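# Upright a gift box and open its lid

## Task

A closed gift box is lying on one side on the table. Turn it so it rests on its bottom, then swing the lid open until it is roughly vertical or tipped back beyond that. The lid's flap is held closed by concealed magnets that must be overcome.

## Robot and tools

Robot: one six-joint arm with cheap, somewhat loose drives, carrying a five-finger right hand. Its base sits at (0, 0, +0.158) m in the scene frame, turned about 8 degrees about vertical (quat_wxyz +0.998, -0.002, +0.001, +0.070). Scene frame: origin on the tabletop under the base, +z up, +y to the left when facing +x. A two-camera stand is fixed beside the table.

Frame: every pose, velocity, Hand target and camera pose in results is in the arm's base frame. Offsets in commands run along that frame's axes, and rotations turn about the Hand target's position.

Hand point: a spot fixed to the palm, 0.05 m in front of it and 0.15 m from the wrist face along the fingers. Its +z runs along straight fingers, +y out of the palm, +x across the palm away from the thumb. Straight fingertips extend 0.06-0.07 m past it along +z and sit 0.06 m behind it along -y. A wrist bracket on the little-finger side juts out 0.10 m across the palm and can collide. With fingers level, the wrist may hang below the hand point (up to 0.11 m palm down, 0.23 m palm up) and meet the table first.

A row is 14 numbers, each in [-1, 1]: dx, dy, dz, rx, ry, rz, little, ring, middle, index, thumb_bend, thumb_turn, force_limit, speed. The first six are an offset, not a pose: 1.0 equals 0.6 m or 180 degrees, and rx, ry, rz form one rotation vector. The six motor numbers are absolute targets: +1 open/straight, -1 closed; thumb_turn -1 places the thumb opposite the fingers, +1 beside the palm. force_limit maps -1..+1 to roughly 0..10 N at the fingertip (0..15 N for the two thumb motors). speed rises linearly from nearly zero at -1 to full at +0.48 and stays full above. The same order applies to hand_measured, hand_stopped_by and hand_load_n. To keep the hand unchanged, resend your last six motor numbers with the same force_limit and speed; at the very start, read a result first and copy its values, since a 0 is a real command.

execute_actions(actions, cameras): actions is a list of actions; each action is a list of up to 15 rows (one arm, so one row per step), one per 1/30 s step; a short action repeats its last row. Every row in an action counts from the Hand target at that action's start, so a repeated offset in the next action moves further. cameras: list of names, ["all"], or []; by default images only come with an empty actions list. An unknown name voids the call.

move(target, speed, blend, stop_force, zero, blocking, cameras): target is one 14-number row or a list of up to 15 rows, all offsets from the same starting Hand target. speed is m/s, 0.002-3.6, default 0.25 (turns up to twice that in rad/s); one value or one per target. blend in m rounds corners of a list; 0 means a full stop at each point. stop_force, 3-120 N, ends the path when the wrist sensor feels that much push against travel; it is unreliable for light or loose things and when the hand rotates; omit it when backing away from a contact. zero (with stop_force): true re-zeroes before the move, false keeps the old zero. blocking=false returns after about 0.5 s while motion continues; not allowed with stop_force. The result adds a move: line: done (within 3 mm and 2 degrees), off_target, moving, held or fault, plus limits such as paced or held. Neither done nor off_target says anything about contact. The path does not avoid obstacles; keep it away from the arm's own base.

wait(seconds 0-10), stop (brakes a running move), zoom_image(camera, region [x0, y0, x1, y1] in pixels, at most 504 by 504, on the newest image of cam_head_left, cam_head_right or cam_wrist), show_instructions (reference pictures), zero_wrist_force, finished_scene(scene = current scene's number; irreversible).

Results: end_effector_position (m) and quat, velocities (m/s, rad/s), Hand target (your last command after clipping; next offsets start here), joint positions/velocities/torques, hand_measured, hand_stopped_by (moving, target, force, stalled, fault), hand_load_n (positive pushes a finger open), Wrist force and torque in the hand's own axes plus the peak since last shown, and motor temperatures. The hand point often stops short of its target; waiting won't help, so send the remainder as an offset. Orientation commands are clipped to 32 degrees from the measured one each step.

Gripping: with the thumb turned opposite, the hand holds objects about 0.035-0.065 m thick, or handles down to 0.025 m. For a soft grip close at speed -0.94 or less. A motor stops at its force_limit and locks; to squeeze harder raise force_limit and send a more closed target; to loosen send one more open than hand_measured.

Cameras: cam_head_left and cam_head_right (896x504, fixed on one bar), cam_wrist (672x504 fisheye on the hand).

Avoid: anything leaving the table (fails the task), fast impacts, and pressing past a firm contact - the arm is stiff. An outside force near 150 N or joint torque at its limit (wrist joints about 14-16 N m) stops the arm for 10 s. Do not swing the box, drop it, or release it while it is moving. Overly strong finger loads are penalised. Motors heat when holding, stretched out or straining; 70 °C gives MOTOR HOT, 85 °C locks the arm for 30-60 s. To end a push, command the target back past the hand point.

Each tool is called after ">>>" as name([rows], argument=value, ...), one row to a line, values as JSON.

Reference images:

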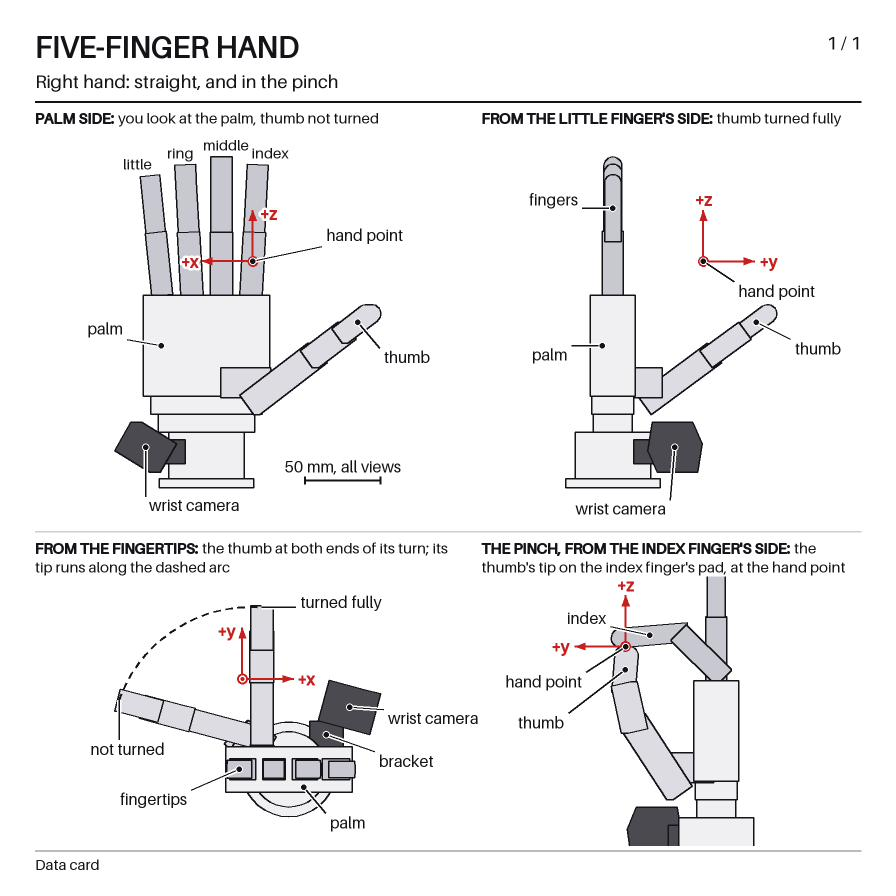

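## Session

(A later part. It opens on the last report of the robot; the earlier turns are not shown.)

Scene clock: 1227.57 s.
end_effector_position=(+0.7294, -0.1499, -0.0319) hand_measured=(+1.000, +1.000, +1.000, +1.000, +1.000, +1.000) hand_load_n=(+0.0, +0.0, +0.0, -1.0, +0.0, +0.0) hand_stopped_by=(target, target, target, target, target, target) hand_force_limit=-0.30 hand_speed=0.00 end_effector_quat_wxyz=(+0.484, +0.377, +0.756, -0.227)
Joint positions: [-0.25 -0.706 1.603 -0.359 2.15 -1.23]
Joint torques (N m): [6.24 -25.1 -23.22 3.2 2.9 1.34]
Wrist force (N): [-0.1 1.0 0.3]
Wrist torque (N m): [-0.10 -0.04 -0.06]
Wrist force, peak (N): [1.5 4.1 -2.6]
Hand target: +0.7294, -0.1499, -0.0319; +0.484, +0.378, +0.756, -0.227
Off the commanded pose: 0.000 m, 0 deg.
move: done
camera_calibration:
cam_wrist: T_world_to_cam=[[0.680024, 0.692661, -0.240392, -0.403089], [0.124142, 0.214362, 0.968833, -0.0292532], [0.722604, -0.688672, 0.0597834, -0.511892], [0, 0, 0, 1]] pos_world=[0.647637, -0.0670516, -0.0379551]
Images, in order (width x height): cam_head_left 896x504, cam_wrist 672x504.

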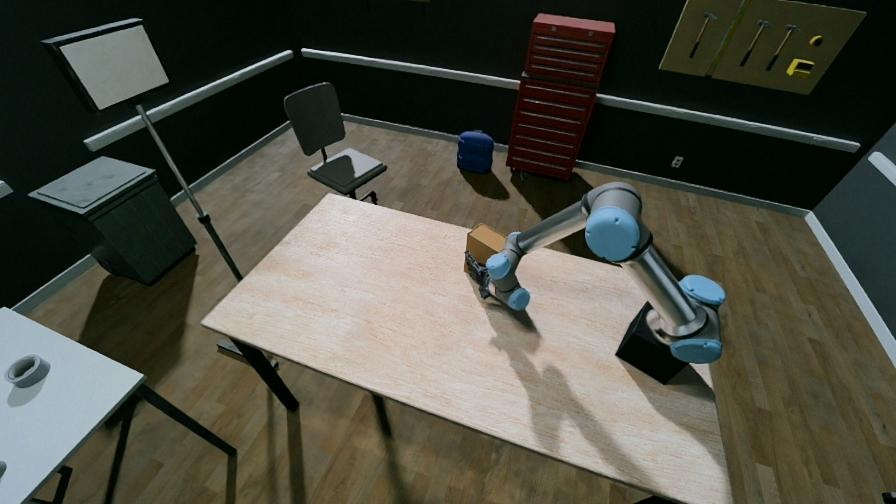

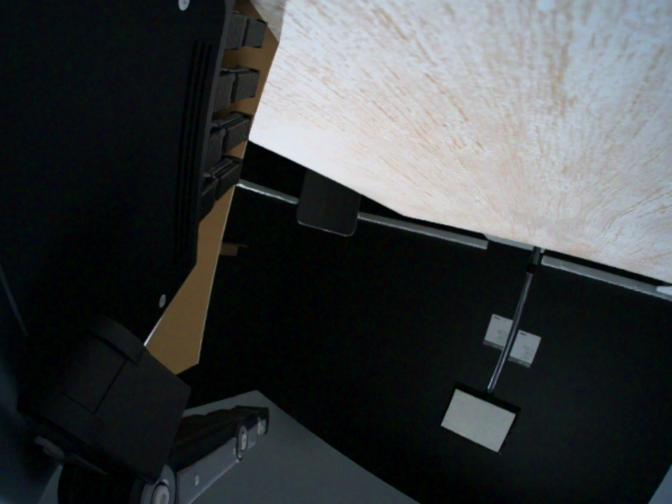

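>>> move([
  [0.0263, -0.1005, 0, 0, 0, -0.125, 1, 1, 1, 1, 1, 1, -0.3, 0.0],
  [0.0123, -0.2037, 0, 0, 0, -0.25, 1, 1, 1, 1, 1, 1, -0.3, 0.0],
], speed=0.08, blend=[0.01, 0], cameras=["cam_wrist", "cam_head_left"])

>>> zoom_image(camera="cam_head_left", region=[420, 180, 580, 340])

Scene clock: 1263.13 s.
end_effector_position=(+0.7367, -0.2721, -0.0319) hand_measured=(+1.000, +1.000, +1.000, +1.000, +1.000, +1.000) hand_load_n=(+0.0, +0.0, +0.0, -0.5, +0.0, +0.5) hand_stopped_by=(target, target, target, target, target, target) hand_force_limit=-0.30 hand_speed=0.00 end_effector_quat_wxyz=(+0.360, +0.638, +0.554, -0.394)
Joint positions: [-0.228 -0.104 0.462 0.98 2.685 -0.234]
Joint torques (N m): [6.13 -34.41 -33.15 5.61 3.67 1.37]
Wrist force (N): [0.2 0.7 -0.1]
Wrist torque (N m): [-0.03 0.08 -0.04]
Wrist force, peak (N): [-0.4 1.6 -0.8]
Hand target: +0.7368, -0.2721, -0.0319; +0.360, +0.638, +0.554, -0.395
Off the commanded pose: 0.000 m, 0 deg.
move: done
camera_calibration:
cam_wrist: T_world_to_cam=[[0.970673, 0.00921172, -0.240226, -0.723515], [0.239175, 0.0638632, 0.968874, -0.129661], [0.0242666, -0.997916, 0.0597871, -0.171064], [0, 0, 0, 1]] pos_world=[0.737459, -0.155762, -0.0379546]
Images, in order (width x height): cam_head_left 896x504, cam_wrist 672x504.

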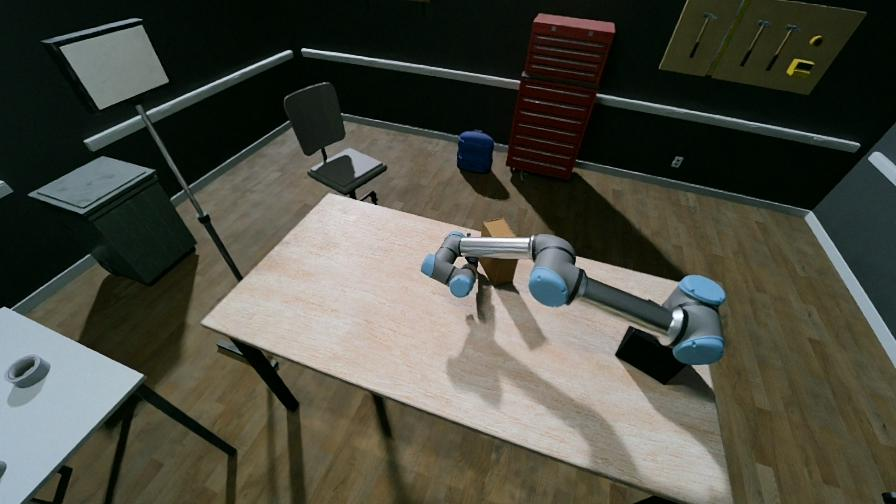

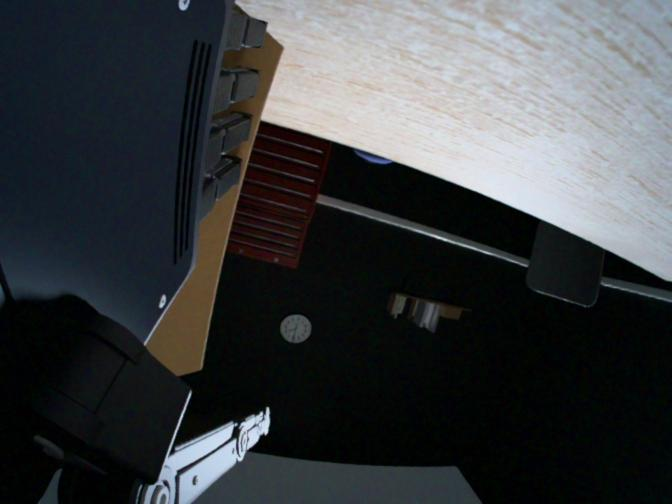

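Scaled by 3.150 from the camera's 896x504 image, which has a finer 1280x720 frame.

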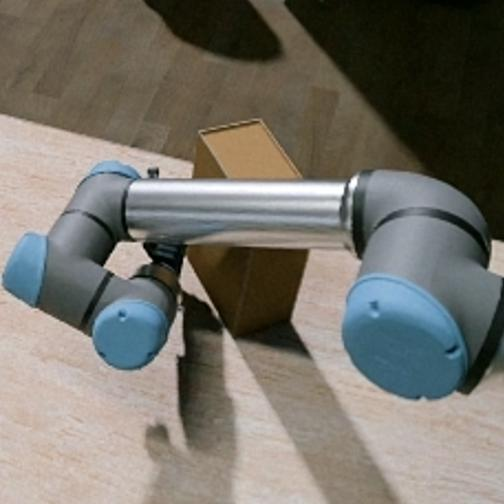

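>>> move([
  [0.0497, -0.0062, 0, 0, 0, 0, 1, 1, 1, 1, 1, 1, -0.3, 0.0],
  [0.0497, -0.0062, 0.4, 0, 0, 0, 1, 1, 1, 1, 1, 1, -0.3, 0.0],
  [-0.167, 0.167, 0.45, 0, 0, 0, 1, 1, 1, 1, 1, 1, -0.3, 0.0],
], speed=[0.1, 0.25, 0.3], blend=[0.005, 0.03, 0])

>>> move(target=[-0.228, -0.047, 0.037, 0.310, -0.2556, 0.136, 1, 1, 1, 1, 1, 1, -0.3, 0.0], speed=0.35, cameras=["cam_wrist", "cam_head_left"])

Scene clock: 1303.13 s.
end_effector_position=(+0.7677, -0.2765, +0.1065) hand_measured=(+1.000, +1.000, +1.000, +1.000, +1.000, +1.000) hand_load_n=(+0.0, +0.0, +0.0, +0.0, +0.0, +0.0) hand_stopped_by=(target, target, target, target, target, target) hand_force_limit=-0.30 hand_speed=0.00 end_effector_quat_wxyz=(+0.368, +0.634, +0.559, -0.389)
Joint positions: [-0.227 -0.1 0.085 1.308 2.681 -0.274]
Joint torques (N m): [6 -40.02 -4.04 -1.29 3.06 -0.76]
Wrist force (N): [-0.2 -0.4 -0.5]
Wrist torque (N m): [-0.06 0.05 0.01]
Wrist force, peak (N): [-6.9 0.4 -4.0]
Hand target: +0.7677, -0.2765, +0.1064; +0.368, +0.634, +0.559, -0.389 (not the last commanded pose)
Off the commanded pose: 0.213 m, 1 deg.
led back after a hold: the arm was led back toward your command in small steps, so it may still be short of it.
move: held (a check stopped the path); path passed 1 of 3 targets; limits=held
pose unreachable: on one or more control steps of this call, first in action 0 (counted from 0), an arm could not follow its commanded pose, so it was not sent that pose on those steps. It may still have moved: this result reports where it is.
cause: moving toward the commanded pose would bring two parts of the arm too close to each other (joints 4 (wrist 1) to 6 (wrist 3) lie between them).

Scene clock: 1305.83 s.
end_effector_position=(+0.6309, -0.3047, +0.1287) hand_measured=(+1.000, +1.000, +1.000, +1.000, +1.000, +1.000) hand_load_n=(+0.0, +0.0, +0.0, +0.0, +0.0, +0.0) hand_stopped_by=(target, target, target, target, target, target) hand_force_limit=-0.30 hand_speed=0.00 end_effector_quat_wxyz=(+0.288, +0.698, +0.604, +0.255)
Joint positions: [-0.809 -1.053 1.611 0.346 1.11 -0.501]
Joint torques (N m): [-4.73 -20.31 -0.67 -1.65 -1.75 -1.36]
Wrist force (N): [-0.5 -1.4 0.6]
Wrist torque (N m): [-0.19 0.02 0.10]
Wrist force, peak (N): [-2.3 -2.1 -0.2]
Hand target: +0.6309, -0.3047, +0.1286; +0.288, +0.698, +0.604, +0.255
Off the commanded pose: 0.000 m, 0 deg.
move: done
camera_calibration:
cam_wrist: T_world_to_cam=[[0.702612, 0.189496, 0.685878, -0.476994], [-0.292795, -0.801517, 0.521383, -0.128266], [0.648543, -0.567152, -0.507672, -0.40007], [0, 0, 0, 1]] pos_world=[0.557049, -0.239319, 0.190931]
Images, in order (width x height): cam_head_left 896x504, cam_wrist 672x504.

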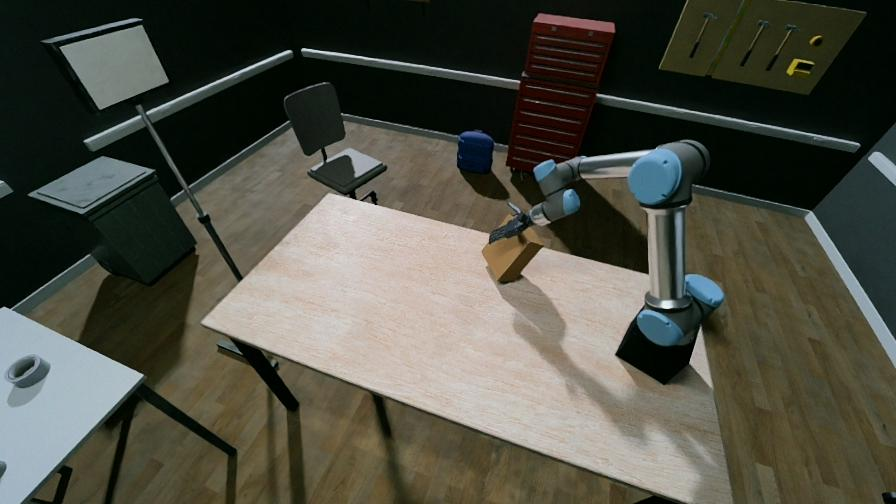

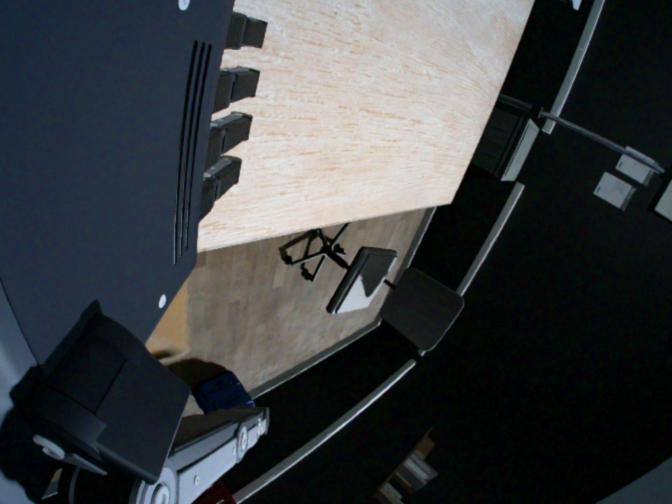

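>>> zoom_image(camera="cam_head_left", region=[440, 150, 600, 310])

Scaled by 3.150 from the camera's 896x504 image, which has a finer 1280x720 frame.

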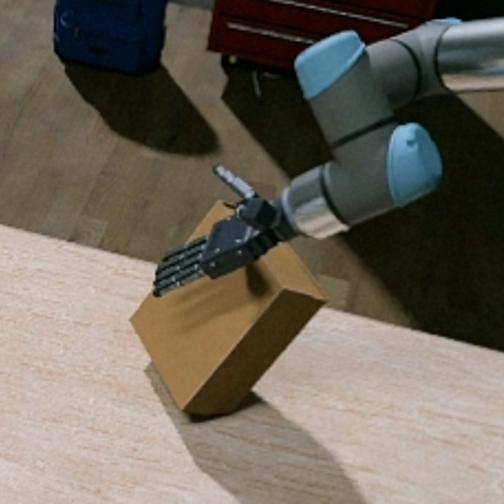

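>>> execute_actions(actions=[], cameras=["cam_head_left","cam_head_right","cam_wrist"])

>>> zoom_image(camera="cam_head_left", region=[440, 150, 600, 310])

>>> zoom_image(camera="cam_head_right", region=[400, 150, 600, 350])

Scene clock: 1320.67 s.
end_effector_position=(+0.6309, -0.3047, +0.1286) hand_measured=(+1.000, +1.000, +1.000, +1.000, +1.000, +1.000) hand_load_n=(+0.0, +0.0, +0.0, +0.0, +0.0, +0.0) hand_stopped_by=(target, target, target, target, target, target) hand_force_limit=-0.30 hand_speed=0.00 end_effector_quat_wxyz=(+0.288, +0.698, +0.604, +0.255)
Joint positions: [-0.809 -1.053 1.611 0.345 1.11 -0.502]
Joint velocities: within noise
Joint torques (N m): [-5.82 -20.53 -0.97 -1.67 -1.69 -1.26]
Motor temperatures (°C): [26 28 26 37 36 33]
Wrist force (N): [-0.9 -1.4 0.2]
Wrist torque (N m): [-0.18 0.10 0.08]
Wrist force, peak (N): [-0.9 -1.8 0.6]
Hand target: +0.6309, -0.3047, +0.1286; +0.288, +0.698, +0.604, +0.255
Off the commanded pose: 0.000 m, 0 deg.
camera_calibration:
cam_wrist: T_world_to_cam=[[0.702583, 0.189428, 0.685925, -0.476985], [-0.292803, -0.801581, 0.521281, -0.128338], [0.64857, -0.567084, -0.507713, -0.400118], [0, 0, 0, 1]] pos_world=[0.557049, -0.23942, 0.190931]

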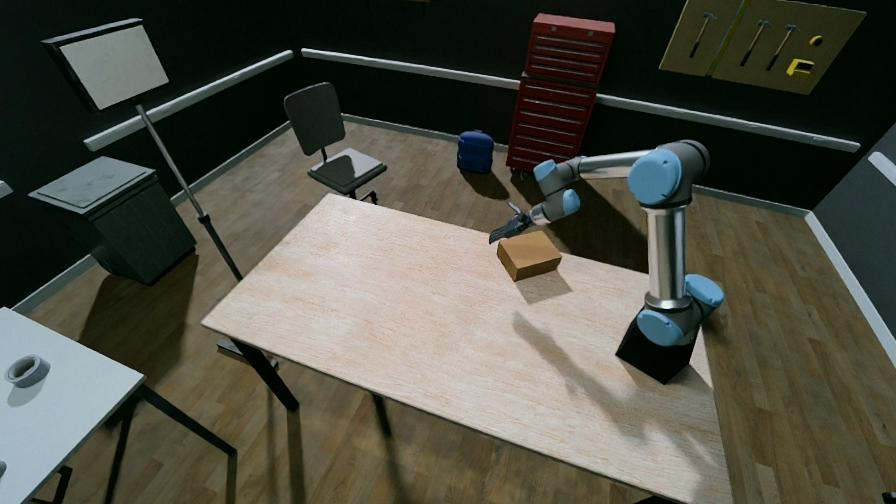

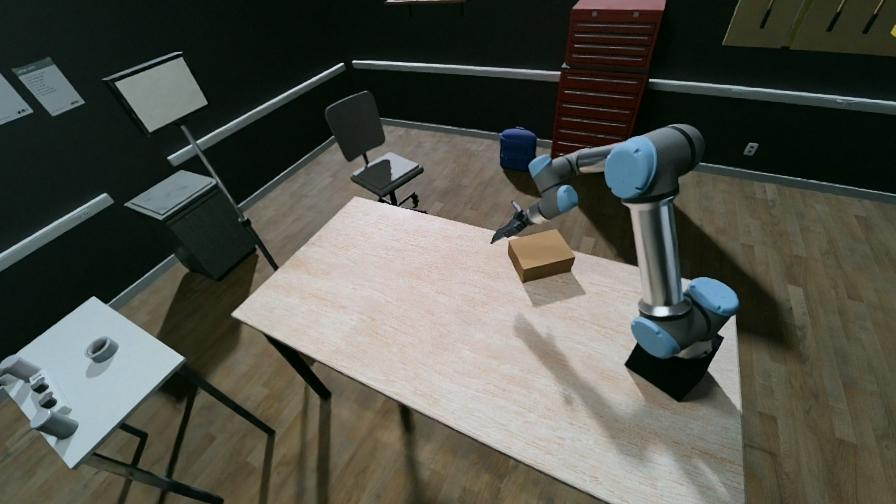

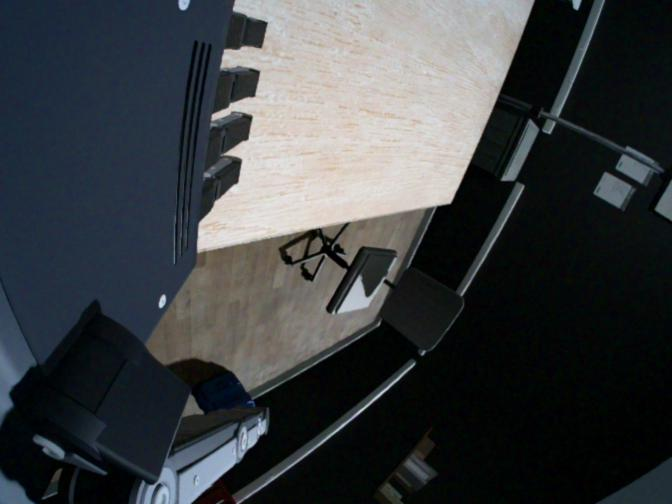

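Scaled by 3.150 from the camera's 896x504 image, which has a finer 1280x720 frame.

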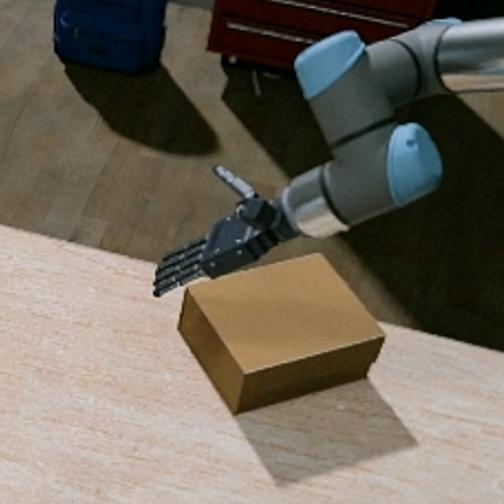

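Scaled by 2.520 from the camera's 896x504 image, which has a finer 1280x720 frame.

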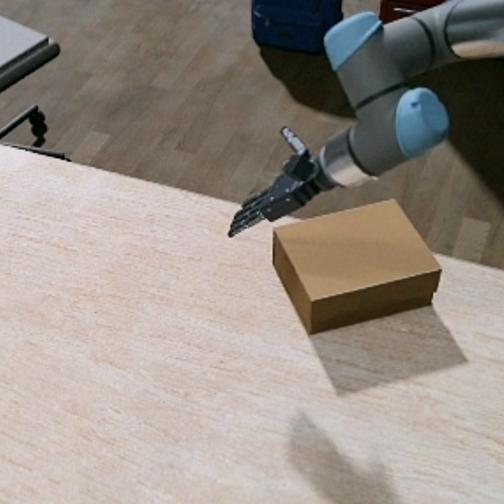

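>>> move([
  [0, 0, 0.15, 0, 0, 0, 1, 1, 1, 1, 1, 1, -0.3, 0.0],
  [-0.085, 0.142, 0.185, 0.0297, 0.2415, 0, 1, 1, 1, 1, 1, 1, -0.3, 0.0],
], speed=[0.15, 0.3], blend=[0.02, 0])

>>> move(target=[-0.062, -0.03, -0.033, 0, 0, -0.78, 1, 1, 0, 0, 1, 1, -0.3, -0.2], speed=0.4, cameras=["cam_wrist", "cam_head_left"])

>>> zoom_image(camera="cam_head_left", region=[440, 170, 600, 330])

Scene clock: 1455.77 s.
end_effector_position=(+0.5799, -0.2195, +0.2396) hand_measured=(+1.000, +1.000, +1.000, +1.000, +1.000, +1.000) hand_load_n=(+0.0, +0.0, +0.0, +0.0, +0.0, -0.5) hand_stopped_by=(target, target, target, target, target, target) hand_force_limit=-0.30 hand_speed=0.00 end_effector_quat_wxyz=(+0.012, +0.756, +0.655, +0.006)
Joint positions: [-0.576 -0.971 1.029 1.486 1.566 -0.433]
Joint torques (N m): [5.11 -21.85 -32.24 6.16 1.59 1.25]
Wrist force (N): [-0.6 -0.4 0.1]
Wrist torque (N m): [0.00 0.08 -0.02]
Wrist force, peak (N): [-0.3 -3.5 1.4]
Hand target: +0.5799, -0.2195, +0.2396; +0.012, +0.756, +0.655, +0.006
Off the commanded pose: 0.000 m, 0 deg.
move: done

Scene clock: 1459.57 s.
end_effector_position=(+0.5427, -0.2375, +0.2198) hand_measured=(+1.000, +1.000, +0.000, +0.000, +1.000, +1.000) hand_load_n=(+0.0, +0.0, +0.0, +0.0, +0.0, +0.0) hand_stopped_by=(target, target, target, target, target, target) hand_force_limit=-0.30 hand_speed=-0.20 end_effector_quat_wxyz=(+0.010, +0.872, -0.489, -0.009)
Joint positions: [-0.562 -0.562 0.363 1.787 1.591 2.031]
Joint torques (N m): [-7 -32.1 -33.46 5.92 0.98 1.27]
Wrist force (N): [-0.5 -0.7 0.2]
Wrist torque (N m): [-0.06 0.05 -0.03]
Wrist force, peak (N): [-0.7 -2.1 0.0]
Hand target: +0.5427, -0.2375, +0.2198; +0.010, +0.872, -0.489, -0.009
Off the commanded pose: 0.000 m, 0 deg.
move: done
camera_calibration:
cam_wrist: T_world_to_cam=[[-0.662353, -0.748651, 0.0284855, 0.172189], [-0.634706, 0.580931, 0.509575, 0.368604], [-0.398042, 0.319439, -0.859954, 0.597392], [0, 0, 0, 1]] pos_world=[0.585792, -0.276055, 0.320994]
Images, in order (width x height): cam_head_left 896x504, cam_wrist 672x504.

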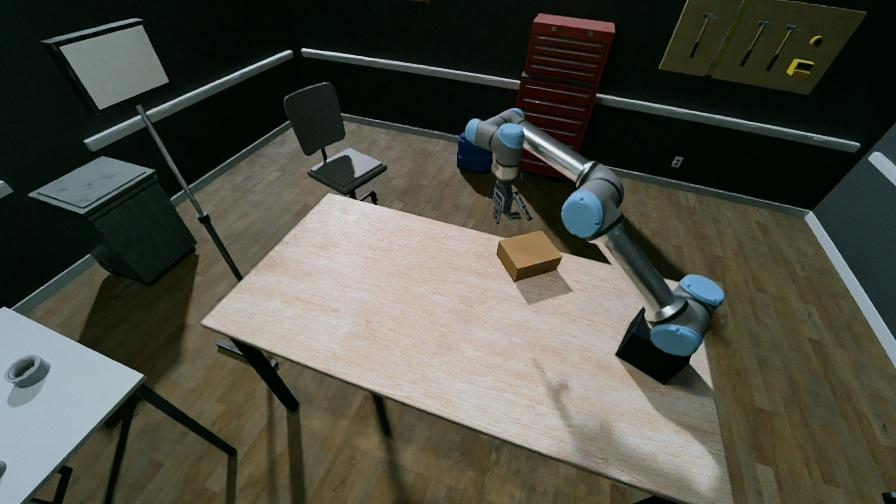

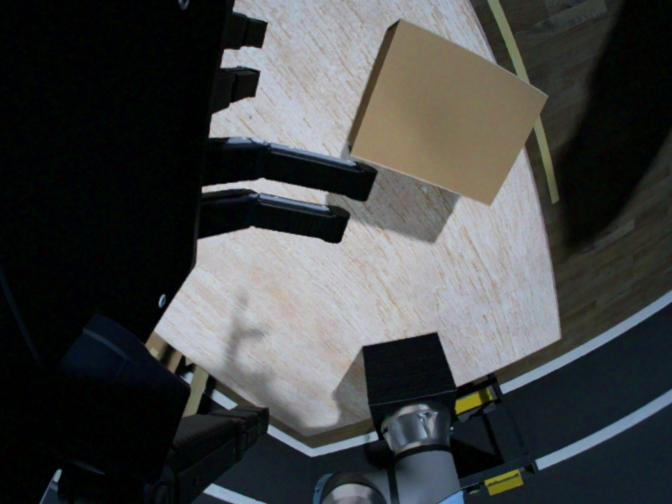

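Scaled by 3.150 from the camera's 896x504 image, which has a finer 1280x720 frame.

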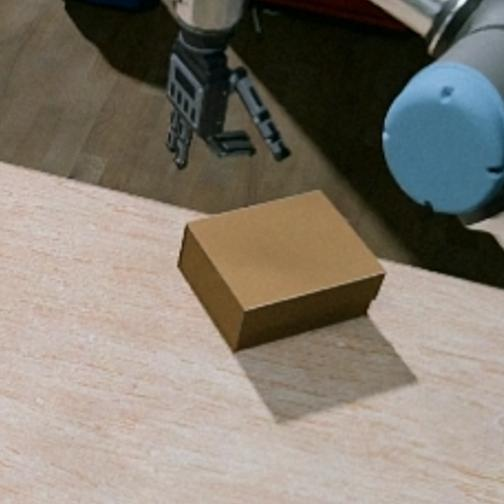

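>>> move(target=[-0.15, -0.033, 0.033, 0, 0, 0.5, 1, 1, 0, 0, 1, 1, -0.3, -0.2], speed=0.5)

>>> move(target=[-0.2495, -0.2325, -0.033, 0, 0, 0.4933, 1, 1, 0, 0, 1, 1, -0.3, -0.2], speed=0.5, cameras=["cam_wrist", "cam_head_left"])

Scene clock: 1489.40 s.
end_effector_position=(+0.4527, -0.2573, +0.2396) hand_measured=(+1.000, +1.000, +0.000, +0.000, +1.000, +1.000) hand_load_n=(+0.0, +0.0, +0.0, +0.0, +0.0, +0.0) hand_stopped_by=(target, target, target, target, target, target) hand_force_limit=-0.30 hand_speed=-0.20 end_effector_quat_wxyz=(+0.013, +0.963, +0.271, +0.000)
Joint positions: [-0.671 -1.146 1.298 1.397 1.586 0.351]
Joint torques (N m): [-7.65 -54.12 -2.8 -0.75 -0.85 -1.54]
Wrist force (N): [-0.1 -0.8 0.0]
Wrist torque (N m): [-0.05 0.00 0.08]
Wrist force, peak (N): [-0.7 -2.2 0.2]
Hand target: +0.4527, -0.2573, +0.2396; +0.013, +0.963, +0.271, +0.000
Off the commanded pose: 0.000 m, 0 deg.
move: done

Scene clock: 1491.80 s.
end_effector_position=(+0.3030, -0.3968, +0.2198) hand_measured=(+1.000, +1.000, +0.000, +0.000, +1.000, +1.000) hand_load_n=(+0.0, +0.0, +0.5, +0.5, +0.0, +0.0) hand_stopped_by=(target, target, target, target, target, target) hand_force_limit=-0.30 hand_speed=-0.20 end_effector_quat_wxyz=(+0.009, +0.498, +0.867, +0.009)
Joint positions: [-1.345 -1.183 1.409 1.346 1.544 -1.873]
Joint torques (N m): [-5.39 -18.39 -31.89 6.08 -1.19 -1.28]
Wrist force (N): [-0.6 -0.7 -0.3]
Wrist torque (N m): [-0.03 0.08 0.06]
Wrist force, peak (N): [-0.4 -1.9 -0.2]
Hand target: +0.3030, -0.3968, +0.2198; +0.009, +0.498, +0.867, +0.009
Off the commanded pose: 0.000 m, 0 deg.
move: done
camera_calibration:
cam_wrist: T_world_to_cam=[[0.678247, 0.734284, 0.0284247, 0.0763953], [0.622068, -0.594325, 0.509715, -0.538041], [0.391169, -0.32803, -0.859874, 0.0568895], [0, 0, 0, 1]] pos_world=[0.26063, -0.357206, 0.320994]
Images, in order (width x height): cam_head_left 896x504, cam_wrist 672x504.

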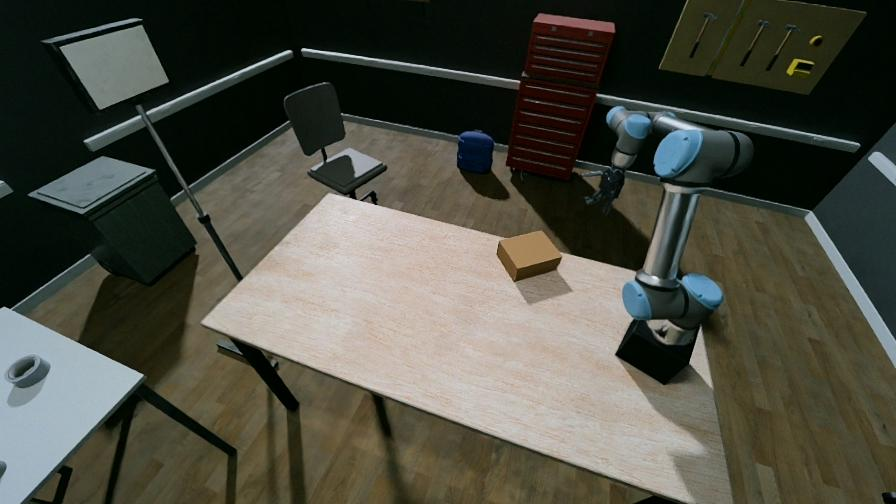

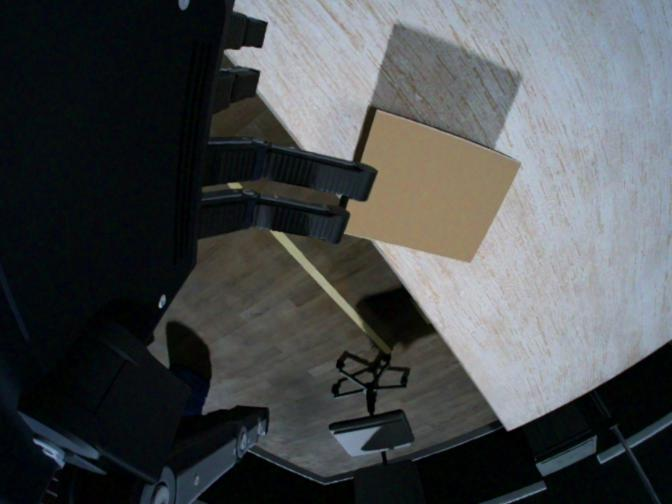

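>>> move([
  [0.0817, -0.1042, -0.3, 0, 0, 0, 0, 0, 0, 0, 1, 1, -0.3, -0.2],
  [0.0817, -0.1042, -0.533, 0, 0, 0, 0, 0, 0, 0, 1, 1, -0.3, -0.2],
], speed=[0.25, 0.12], blend=[0.02, 0], cameras=["cam_wrist"])

>>> move(target=[0.0717, 0.0424, 0, 0, 0, 0, 0, 0, 0, 0, 1, 1, -0.3, -0.2], speed=0.03, stop_force=3, cameras=["cam_wrist"])

Scene clock: 1532.93 s.
end_effector_position=(+0.3520, -0.4593, -0.0998) hand_measured=(+0.000, +0.000, +0.000, +0.000, +1.000, +1.000) hand_load_n=(+0.0, +0.0, +0.0, +0.0, +0.0, +0.0) hand_stopped_by=(target, target, target, target, target, target) hand_force_limit=-0.30 hand_speed=-0.20 end_effector_quat_wxyz=(+0.009, +0.498, +0.867, +0.009)
Joint positions: [-1.28 -0.645 1.402 0.813 1.544 -1.808]
Joint torques (N m): [6.83 -25.3 -27.29 -0.87 -0.39 1.54]
Wrist force (N): [-0.5 -0.6 -0.3]
Wrist torque (N m): [0.00 0.07 0.00]
Wrist force, peak (N): [-0.3 -1.2 -1.5]
Hand target: +0.3520, -0.4593, -0.1000; +0.009, +0.498, +0.867, +0.009
Off the commanded pose: 0.000 m, 0 deg.
move: done
camera_calibration:
cam_wrist: T_world_to_cam=[[0.678146, 0.734374, 0.0285138, 0.0982097], [0.622161, -0.594312, 0.509616, -0.442735], [0.391195, -0.327854, -0.85993, -0.257615], [0, 0, 0, 1]] pos_world=[0.30963, -0.419705, 0.00129389]
Images, in order (width x height): cam_wrist 672x504.

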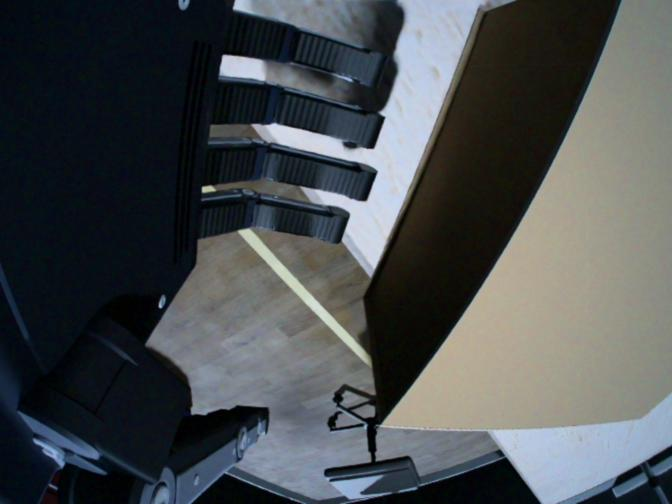

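Scene clock: 1535.57 s.
end_effector_position=(+0.3950, -0.4338, -0.1000) hand_measured=(+0.000, +0.000, +0.000, +0.000, +1.000, +1.000) hand_load_n=(+0.0, +0.0, -0.5, +0.0, +0.0, +0.0) hand_stopped_by=(target, target, target, target, target, target) hand_force_limit=-0.30 hand_speed=-0.20 end_effector_quat_wxyz=(+0.009, +0.498, +0.867, +0.009)
Joint positions: [-1.187 -0.641 1.392 0.816 1.544 -1.715]
Joint torques (N m): [7.89 -26.11 -25.17 6.08 1.2 1.42]
Wrist force (N): [-0.6 -2.6 -1.0]
Wrist torque (N m): [-0.05 0.12 -0.08]
Wrist force, peak (N): [-0.7 -2.8 -1.3]
Hand target: +0.3950, -0.4338, -0.1000; +0.009, +0.498, +0.867, +0.009
Off the commanded pose: 0.000 m, 0 deg.
move: done
camera_calibration:
cam_wrist: T_world_to_cam=[[0.678175, 0.734349, 0.0284514, 0.0503113], [0.622138, -0.594294, 0.509666, -0.454388], [0.391181, -0.327942, -0.859902, -0.266264], [0, 0, 0, 1]] pos_world=[0.35273, -0.394305, 0.0011938]
Images, in order (width x height): cam_wrist 672x504.

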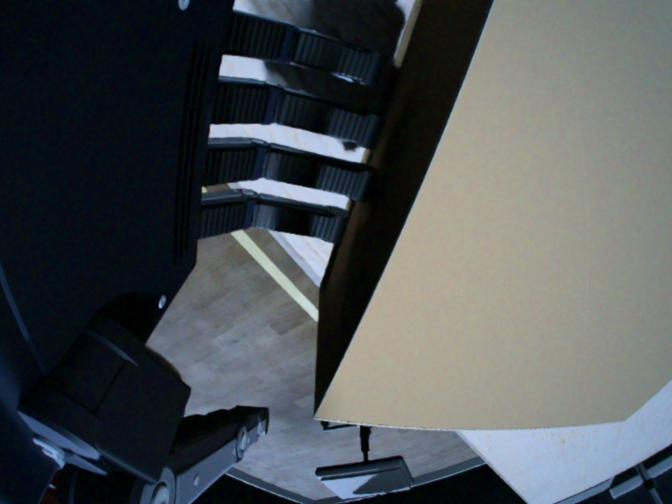

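>>> move(target=[0.0933, 0.0552, 0, 0, 0, 0, 0, 0, 0, 0, 1, 1, -0.3, -0.2], speed=0.05, cameras=["cam_wrist", "cam_head_left"])

>>> zoom_image(camera="cam_head_left", region=[440, 170, 600, 330])

Scene clock: 1542.90 s.
end_effector_position=(+0.4509, -0.4008, -0.1000) hand_measured=(+0.000, +0.000, +0.000, +0.000, +1.000, +1.000) hand_load_n=(+0.0, +0.0, -0.5, +0.0, +0.0, +0.0) hand_stopped_by=(target, target, target, target, target, target) hand_force_limit=-0.30 hand_speed=-0.20 end_effector_quat_wxyz=(+0.009, +0.498, +0.867, +0.009)
Joint positions: [-1.066 -0.623 1.352 0.835 1.545 -1.593]
Joint torques (N m): [6.55 -26.77 -26.53 6.07 0.89 1.46]
Wrist force (N): [-0.7 -2.6 -1.2]
Wrist torque (N m): [-0.06 0.13 -0.08]
Wrist force, peak (N): [-0.7 -3.1 -1.4]
Hand target: +0.4510, -0.4007, -0.1000; +0.009, +0.498, +0.867, +0.009
Off the commanded pose: 0.000 m, 0 deg.
move: done
camera_calibration:
cam_wrist: T_world_to_cam=[[0.678148, 0.734372, 0.028509, -0.011886], [0.622115, -0.594273, 0.509719, -0.469477], [0.391266, -0.327929, -0.859868, -0.277306], [0, 0, 0, 1]] pos_world=[0.408629, -0.361205, 0.00119404]
Images, in order (width x height): cam_head_left 896x504, cam_wrist 672x504.

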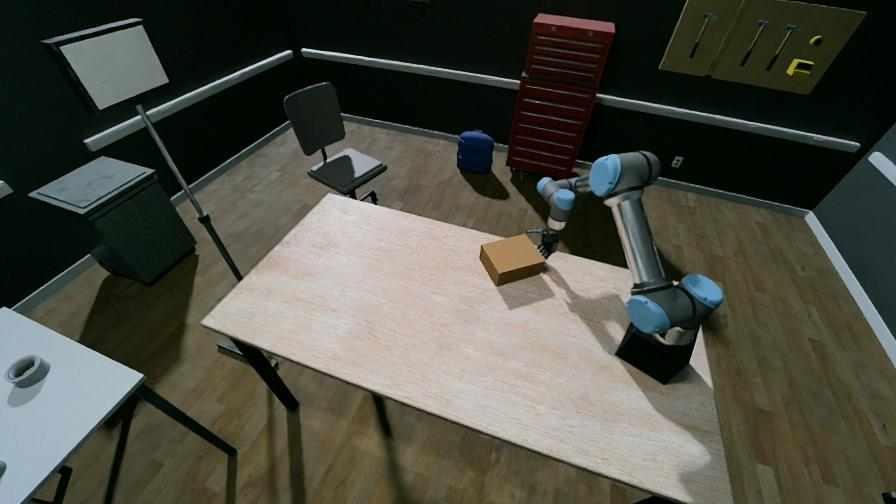

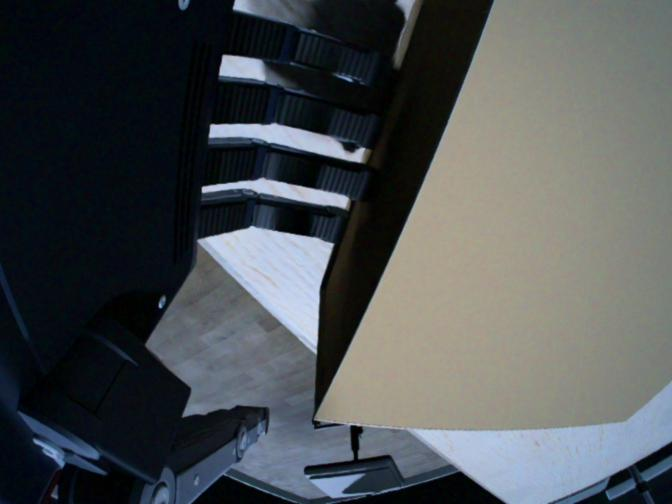

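Scaled by 3.150 from the camera's 896x504 image, which has a finer 1280x720 frame.

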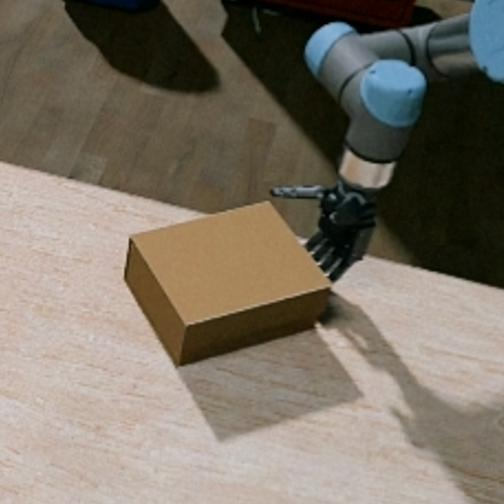

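>>> execute_actions(actions=[])

Scene clock: 1572.20 s.
end_effector_position=(+0.4510, -0.4007, -0.1000) hand_measured=(+0.000, +0.000, +0.000, +0.000, +1.000, +1.000) hand_load_n=(+0.0, +0.0, -0.5, +0.0, +0.0, +0.0) hand_stopped_by=(target, target, target, target, target, target) hand_force_limit=-0.30 hand_speed=-0.20 end_effector_quat_wxyz=(+0.009, +0.498, +0.867, +0.009)
Joint positions: [-1.065 -0.623 1.352 0.835 1.545 -1.593]
Joint velocities: within noise
Joint torques (N m): [7.88 -26.74 -25.55 5.75 0.6 1.41]
Motor temperatures (°C): [26 28 26 37 36 33]
Wrist force (N): [-0.9 -2.3 -1.0]
Wrist torque (N m): [-0.04 0.13 -0.08]
Wrist force, peak (N): [-0.7 -3.0 -1.5]
Hand target: +0.4510, -0.4007, -0.1000; +0.009, +0.498, +0.867, +0.009
Off the commanded pose: 0.000 m, 0 deg.
camera_calibration:
cam_wrist: T_world_to_cam=[[0.678175, 0.734349, 0.0284514, -0.0119735], [0.622138, -0.594294, 0.509666, -0.469557], [0.391181, -0.327942, -0.859902, -0.277315], [0, 0, 0, 1]] pos_world=[0.40873, -0.361205, 0.0011938]

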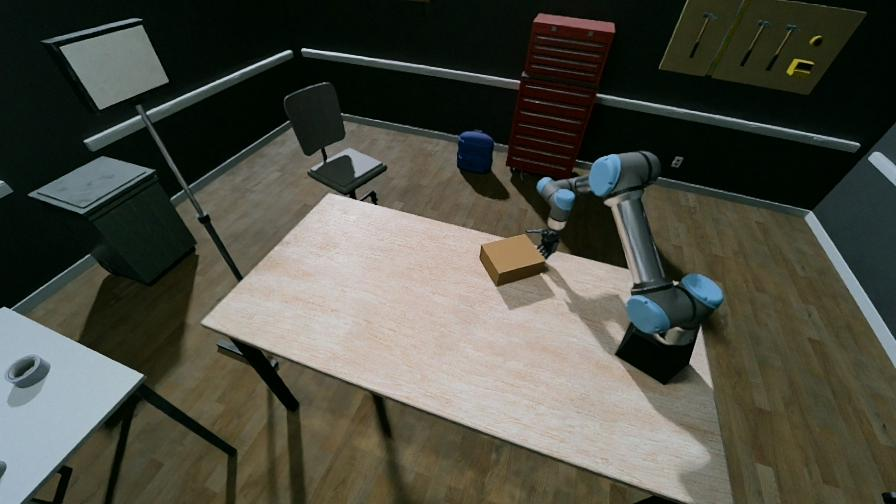

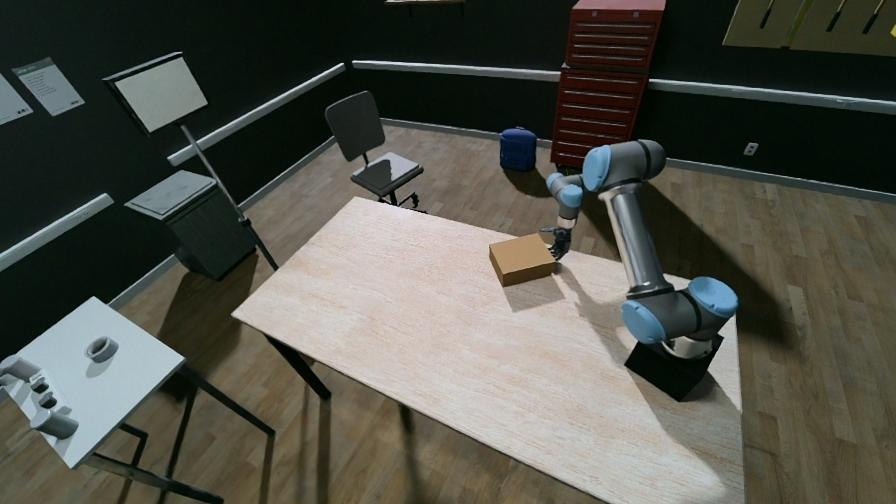

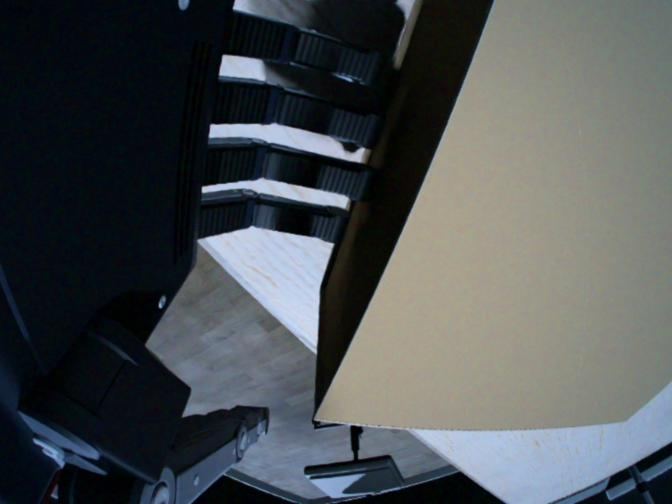

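>>> move([
  [-0.036, -0.021, 0, 0, 0, 0, 0, 0, 0, 0, 1, 1, -0.3, -0.2],
  [-0.111, 0.107, 0.05, 0, 0, 0, 0, 0, 0, 0, 1, 1, -0.3, -0.2],
], speed=0.1, blend=0.01, cameras=["cam_head_left", "cam_wrist"])

Scene clock: 1619.07 s.
end_effector_position=(+0.3844, -0.3366, -0.0700) hand_measured=(+0.000, +0.000, +0.000, +0.000, +1.000, +1.000) hand_load_n=(+0.0, +0.0, +0.0, +0.0, +0.0, +0.0) hand_stopped_by=(target, target, target, target, target, target) hand_force_limit=-0.30 hand_speed=-0.20 end_effector_quat_wxyz=(+0.009, +0.498, +0.867, +0.009)
Joint positions: [-1.126 -0.831 1.692 0.705 1.545 -1.654]
Joint torques (N m): [-7.42 -57.58 1.79 -1.17 -1.03 -1.15]
Wrist force (N): [-0.6 -0.7 -0.2]
Wrist torque (N m): [-0.01 0.08 0.06]
Wrist force, peak (N): [-1.6 -3.6 0.4]
Hand target: +0.3844, -0.3365, -0.0700; +0.009, +0.498, +0.867, +0.009
Off the commanded pose: 0.000 m, 0 deg.
move: done
camera_calibration:
cam_wrist: T_world_to_cam=[[0.678146, 0.734374, 0.0285138, -0.0147874], [0.622161, -0.594312, 0.509616, -0.40522], [0.391195, -0.327854, -0.85993, -0.204475], [0, 0, 0, 1]] pos_world=[0.34213, -0.297005, 0.0310939]
Images, in order (width x height): cam_head_left 896x504, cam_wrist 672x504.

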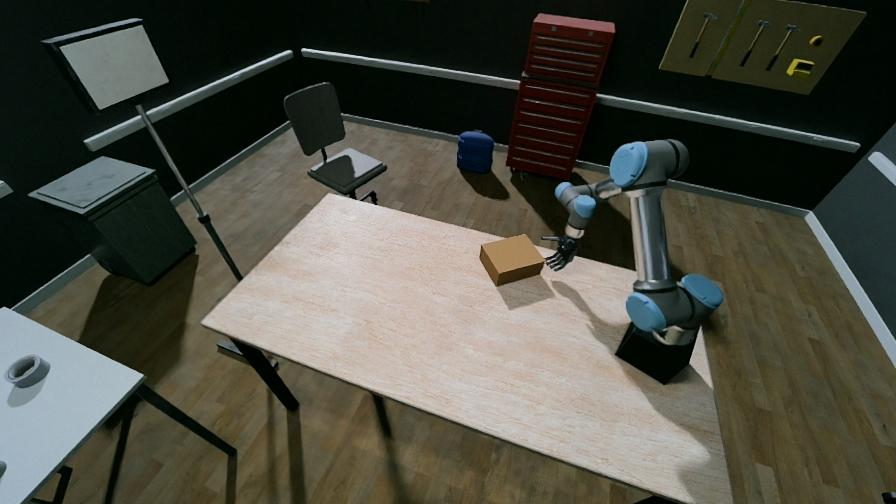

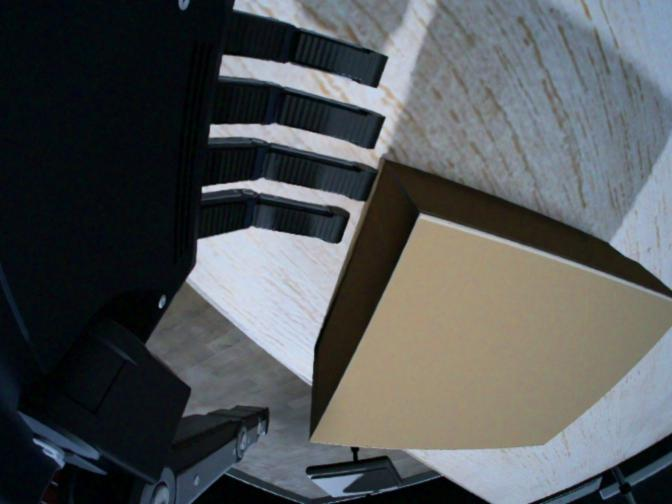

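>>> move([
  [0.012, -0.020, 0, 0, 0, 0, 0, 0, 0, 0, 1, 1, -0.3, -0.2],
  [0.054, 0.0048, 0, 0, 0, 0, 0, 0, 0, 0, 1, 1, -0.3, -0.2],
], speed=[0.05, 0.02], stop_force=3, cameras=["cam_wrist"])

Scene clock: 1644.47 s.
end_effector_position=(+0.4168, -0.3336, -0.0700) hand_measured=(+0.000, +0.000, +0.000, +0.000, +1.000, +1.000) hand_load_n=(+0.0, +0.0, +0.0, +0.0, +0.0, +0.0) hand_stopped_by=(target, target, target, target, target, target) hand_force_limit=-0.30 hand_speed=-0.20 end_effector_quat_wxyz=(+0.009, +0.498, +0.867, +0.009)
Joint positions: [-1.06 -0.798 1.622 0.741 1.545 -1.587]
Joint torques (N m): [7.74 -22.2 -24.59 5.73 1.04 1.47]
Wrist force (N): [-0.1 -2.1 -0.5]
Wrist torque (N m): [-0.06 0.08 -0.06]
Wrist force, peak (N): [-0.1 -2.2 -0.4]
Hand target: +0.4168, -0.3336, -0.0700; +0.009, +0.498, +0.867, +0.009
Off the commanded pose: 0.000 m, 0 deg.
move: done
camera_calibration:
cam_wrist: T_world_to_cam=[[0.678175, 0.734349, 0.0284514, -0.0389082], [0.622138, -0.594294, 0.509666, -0.423692], [0.391181, -0.327942, -0.859902, -0.216135], [0, 0, 0, 1]] pos_world=[0.37453, -0.294105, 0.0311938]
Images, in order (width x height): cam_wrist 672x504.

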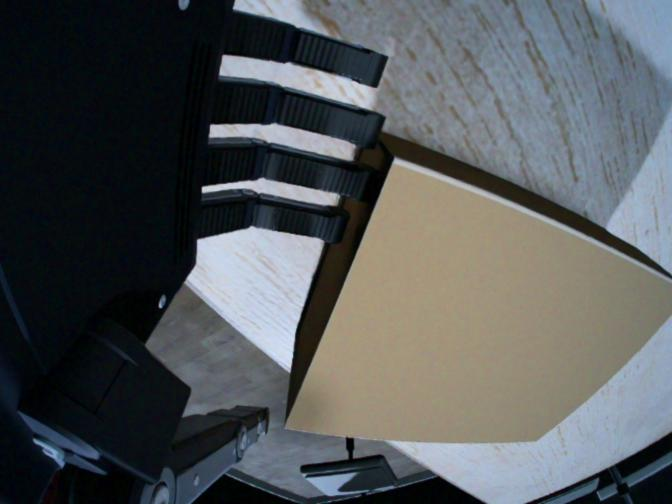

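>>> move(target=[0, 0, 0.045, 0, 0, 0, 0, 0, 0, 0, 1, 1, -0.3, -0.2], speed=0.012, stop_force=3, cameras=["cam_head_left", "cam_wrist"])

Scene clock: 1659.73 s.
end_effector_position=(+0.4168, -0.3336, -0.0430) hand_measured=(+0.000, +0.000, +0.000, +0.000, +1.000, +1.000) hand_load_n=(+0.0, +0.0, +2.5, +0.0, +0.0, +0.0) hand_stopped_by=(target, target, target, target, target, target) hand_force_limit=-0.30 hand_speed=-0.20 end_effector_quat_wxyz=(+0.009, +0.498, +0.867, +0.009)
Joint positions: [-1.06 -0.844 1.617 0.791 1.545 -1.587]
Joint torques (N m): [2.25 -61.14 -25.34 6.11 0.3 0.19]
Wrist force (N): [-0.7 -0.8 1.5]
Wrist torque (N m): [-0.02 0.07 -0.04]
Wrist force, peak (N): [-0.2 -2.4 -0.8]
Hand target: +0.4168, -0.3336, -0.0430; +0.009, +0.498, +0.867, +0.009
Off the commanded pose: 0.000 m, 0 deg.
move: done
camera_calibration:
cam_wrist: T_world_to_cam=[[0.678175, 0.734349, 0.0284514, -0.0396764], [0.622138, -0.594294, 0.509666, -0.437453], [0.391181, -0.327942, -0.859902, -0.192918], [0, 0, 0, 1]] pos_world=[0.37453, -0.294105, 0.0581938]
Images, in order (width x height): cam_head_left 896x504, cam_wrist 672x504.

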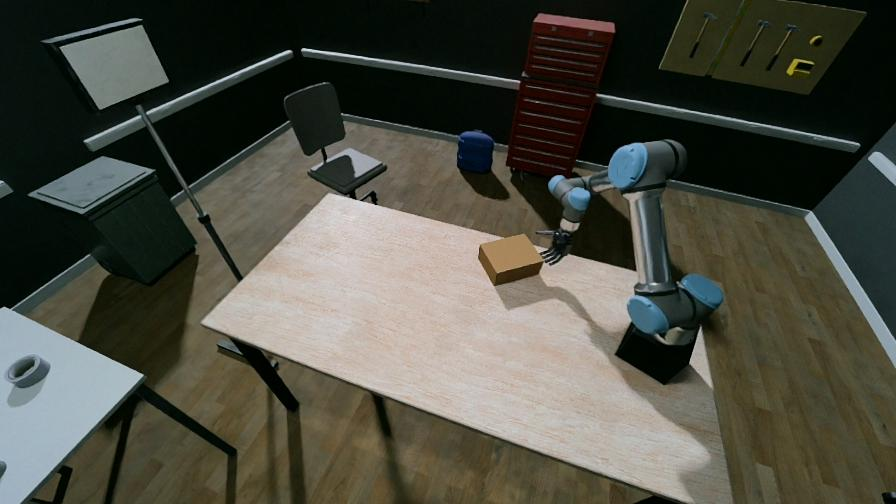

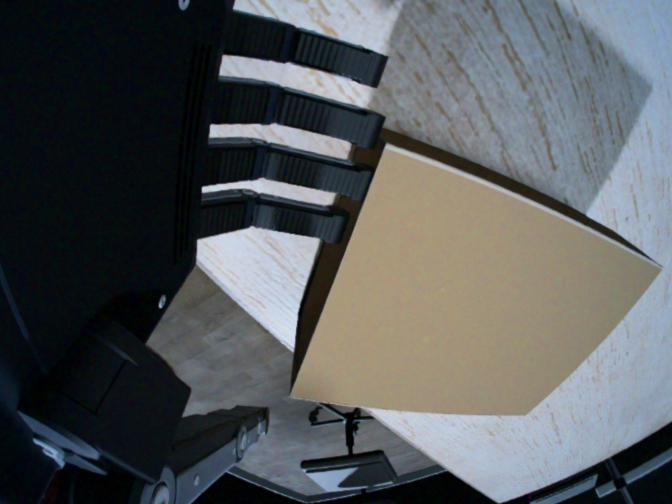

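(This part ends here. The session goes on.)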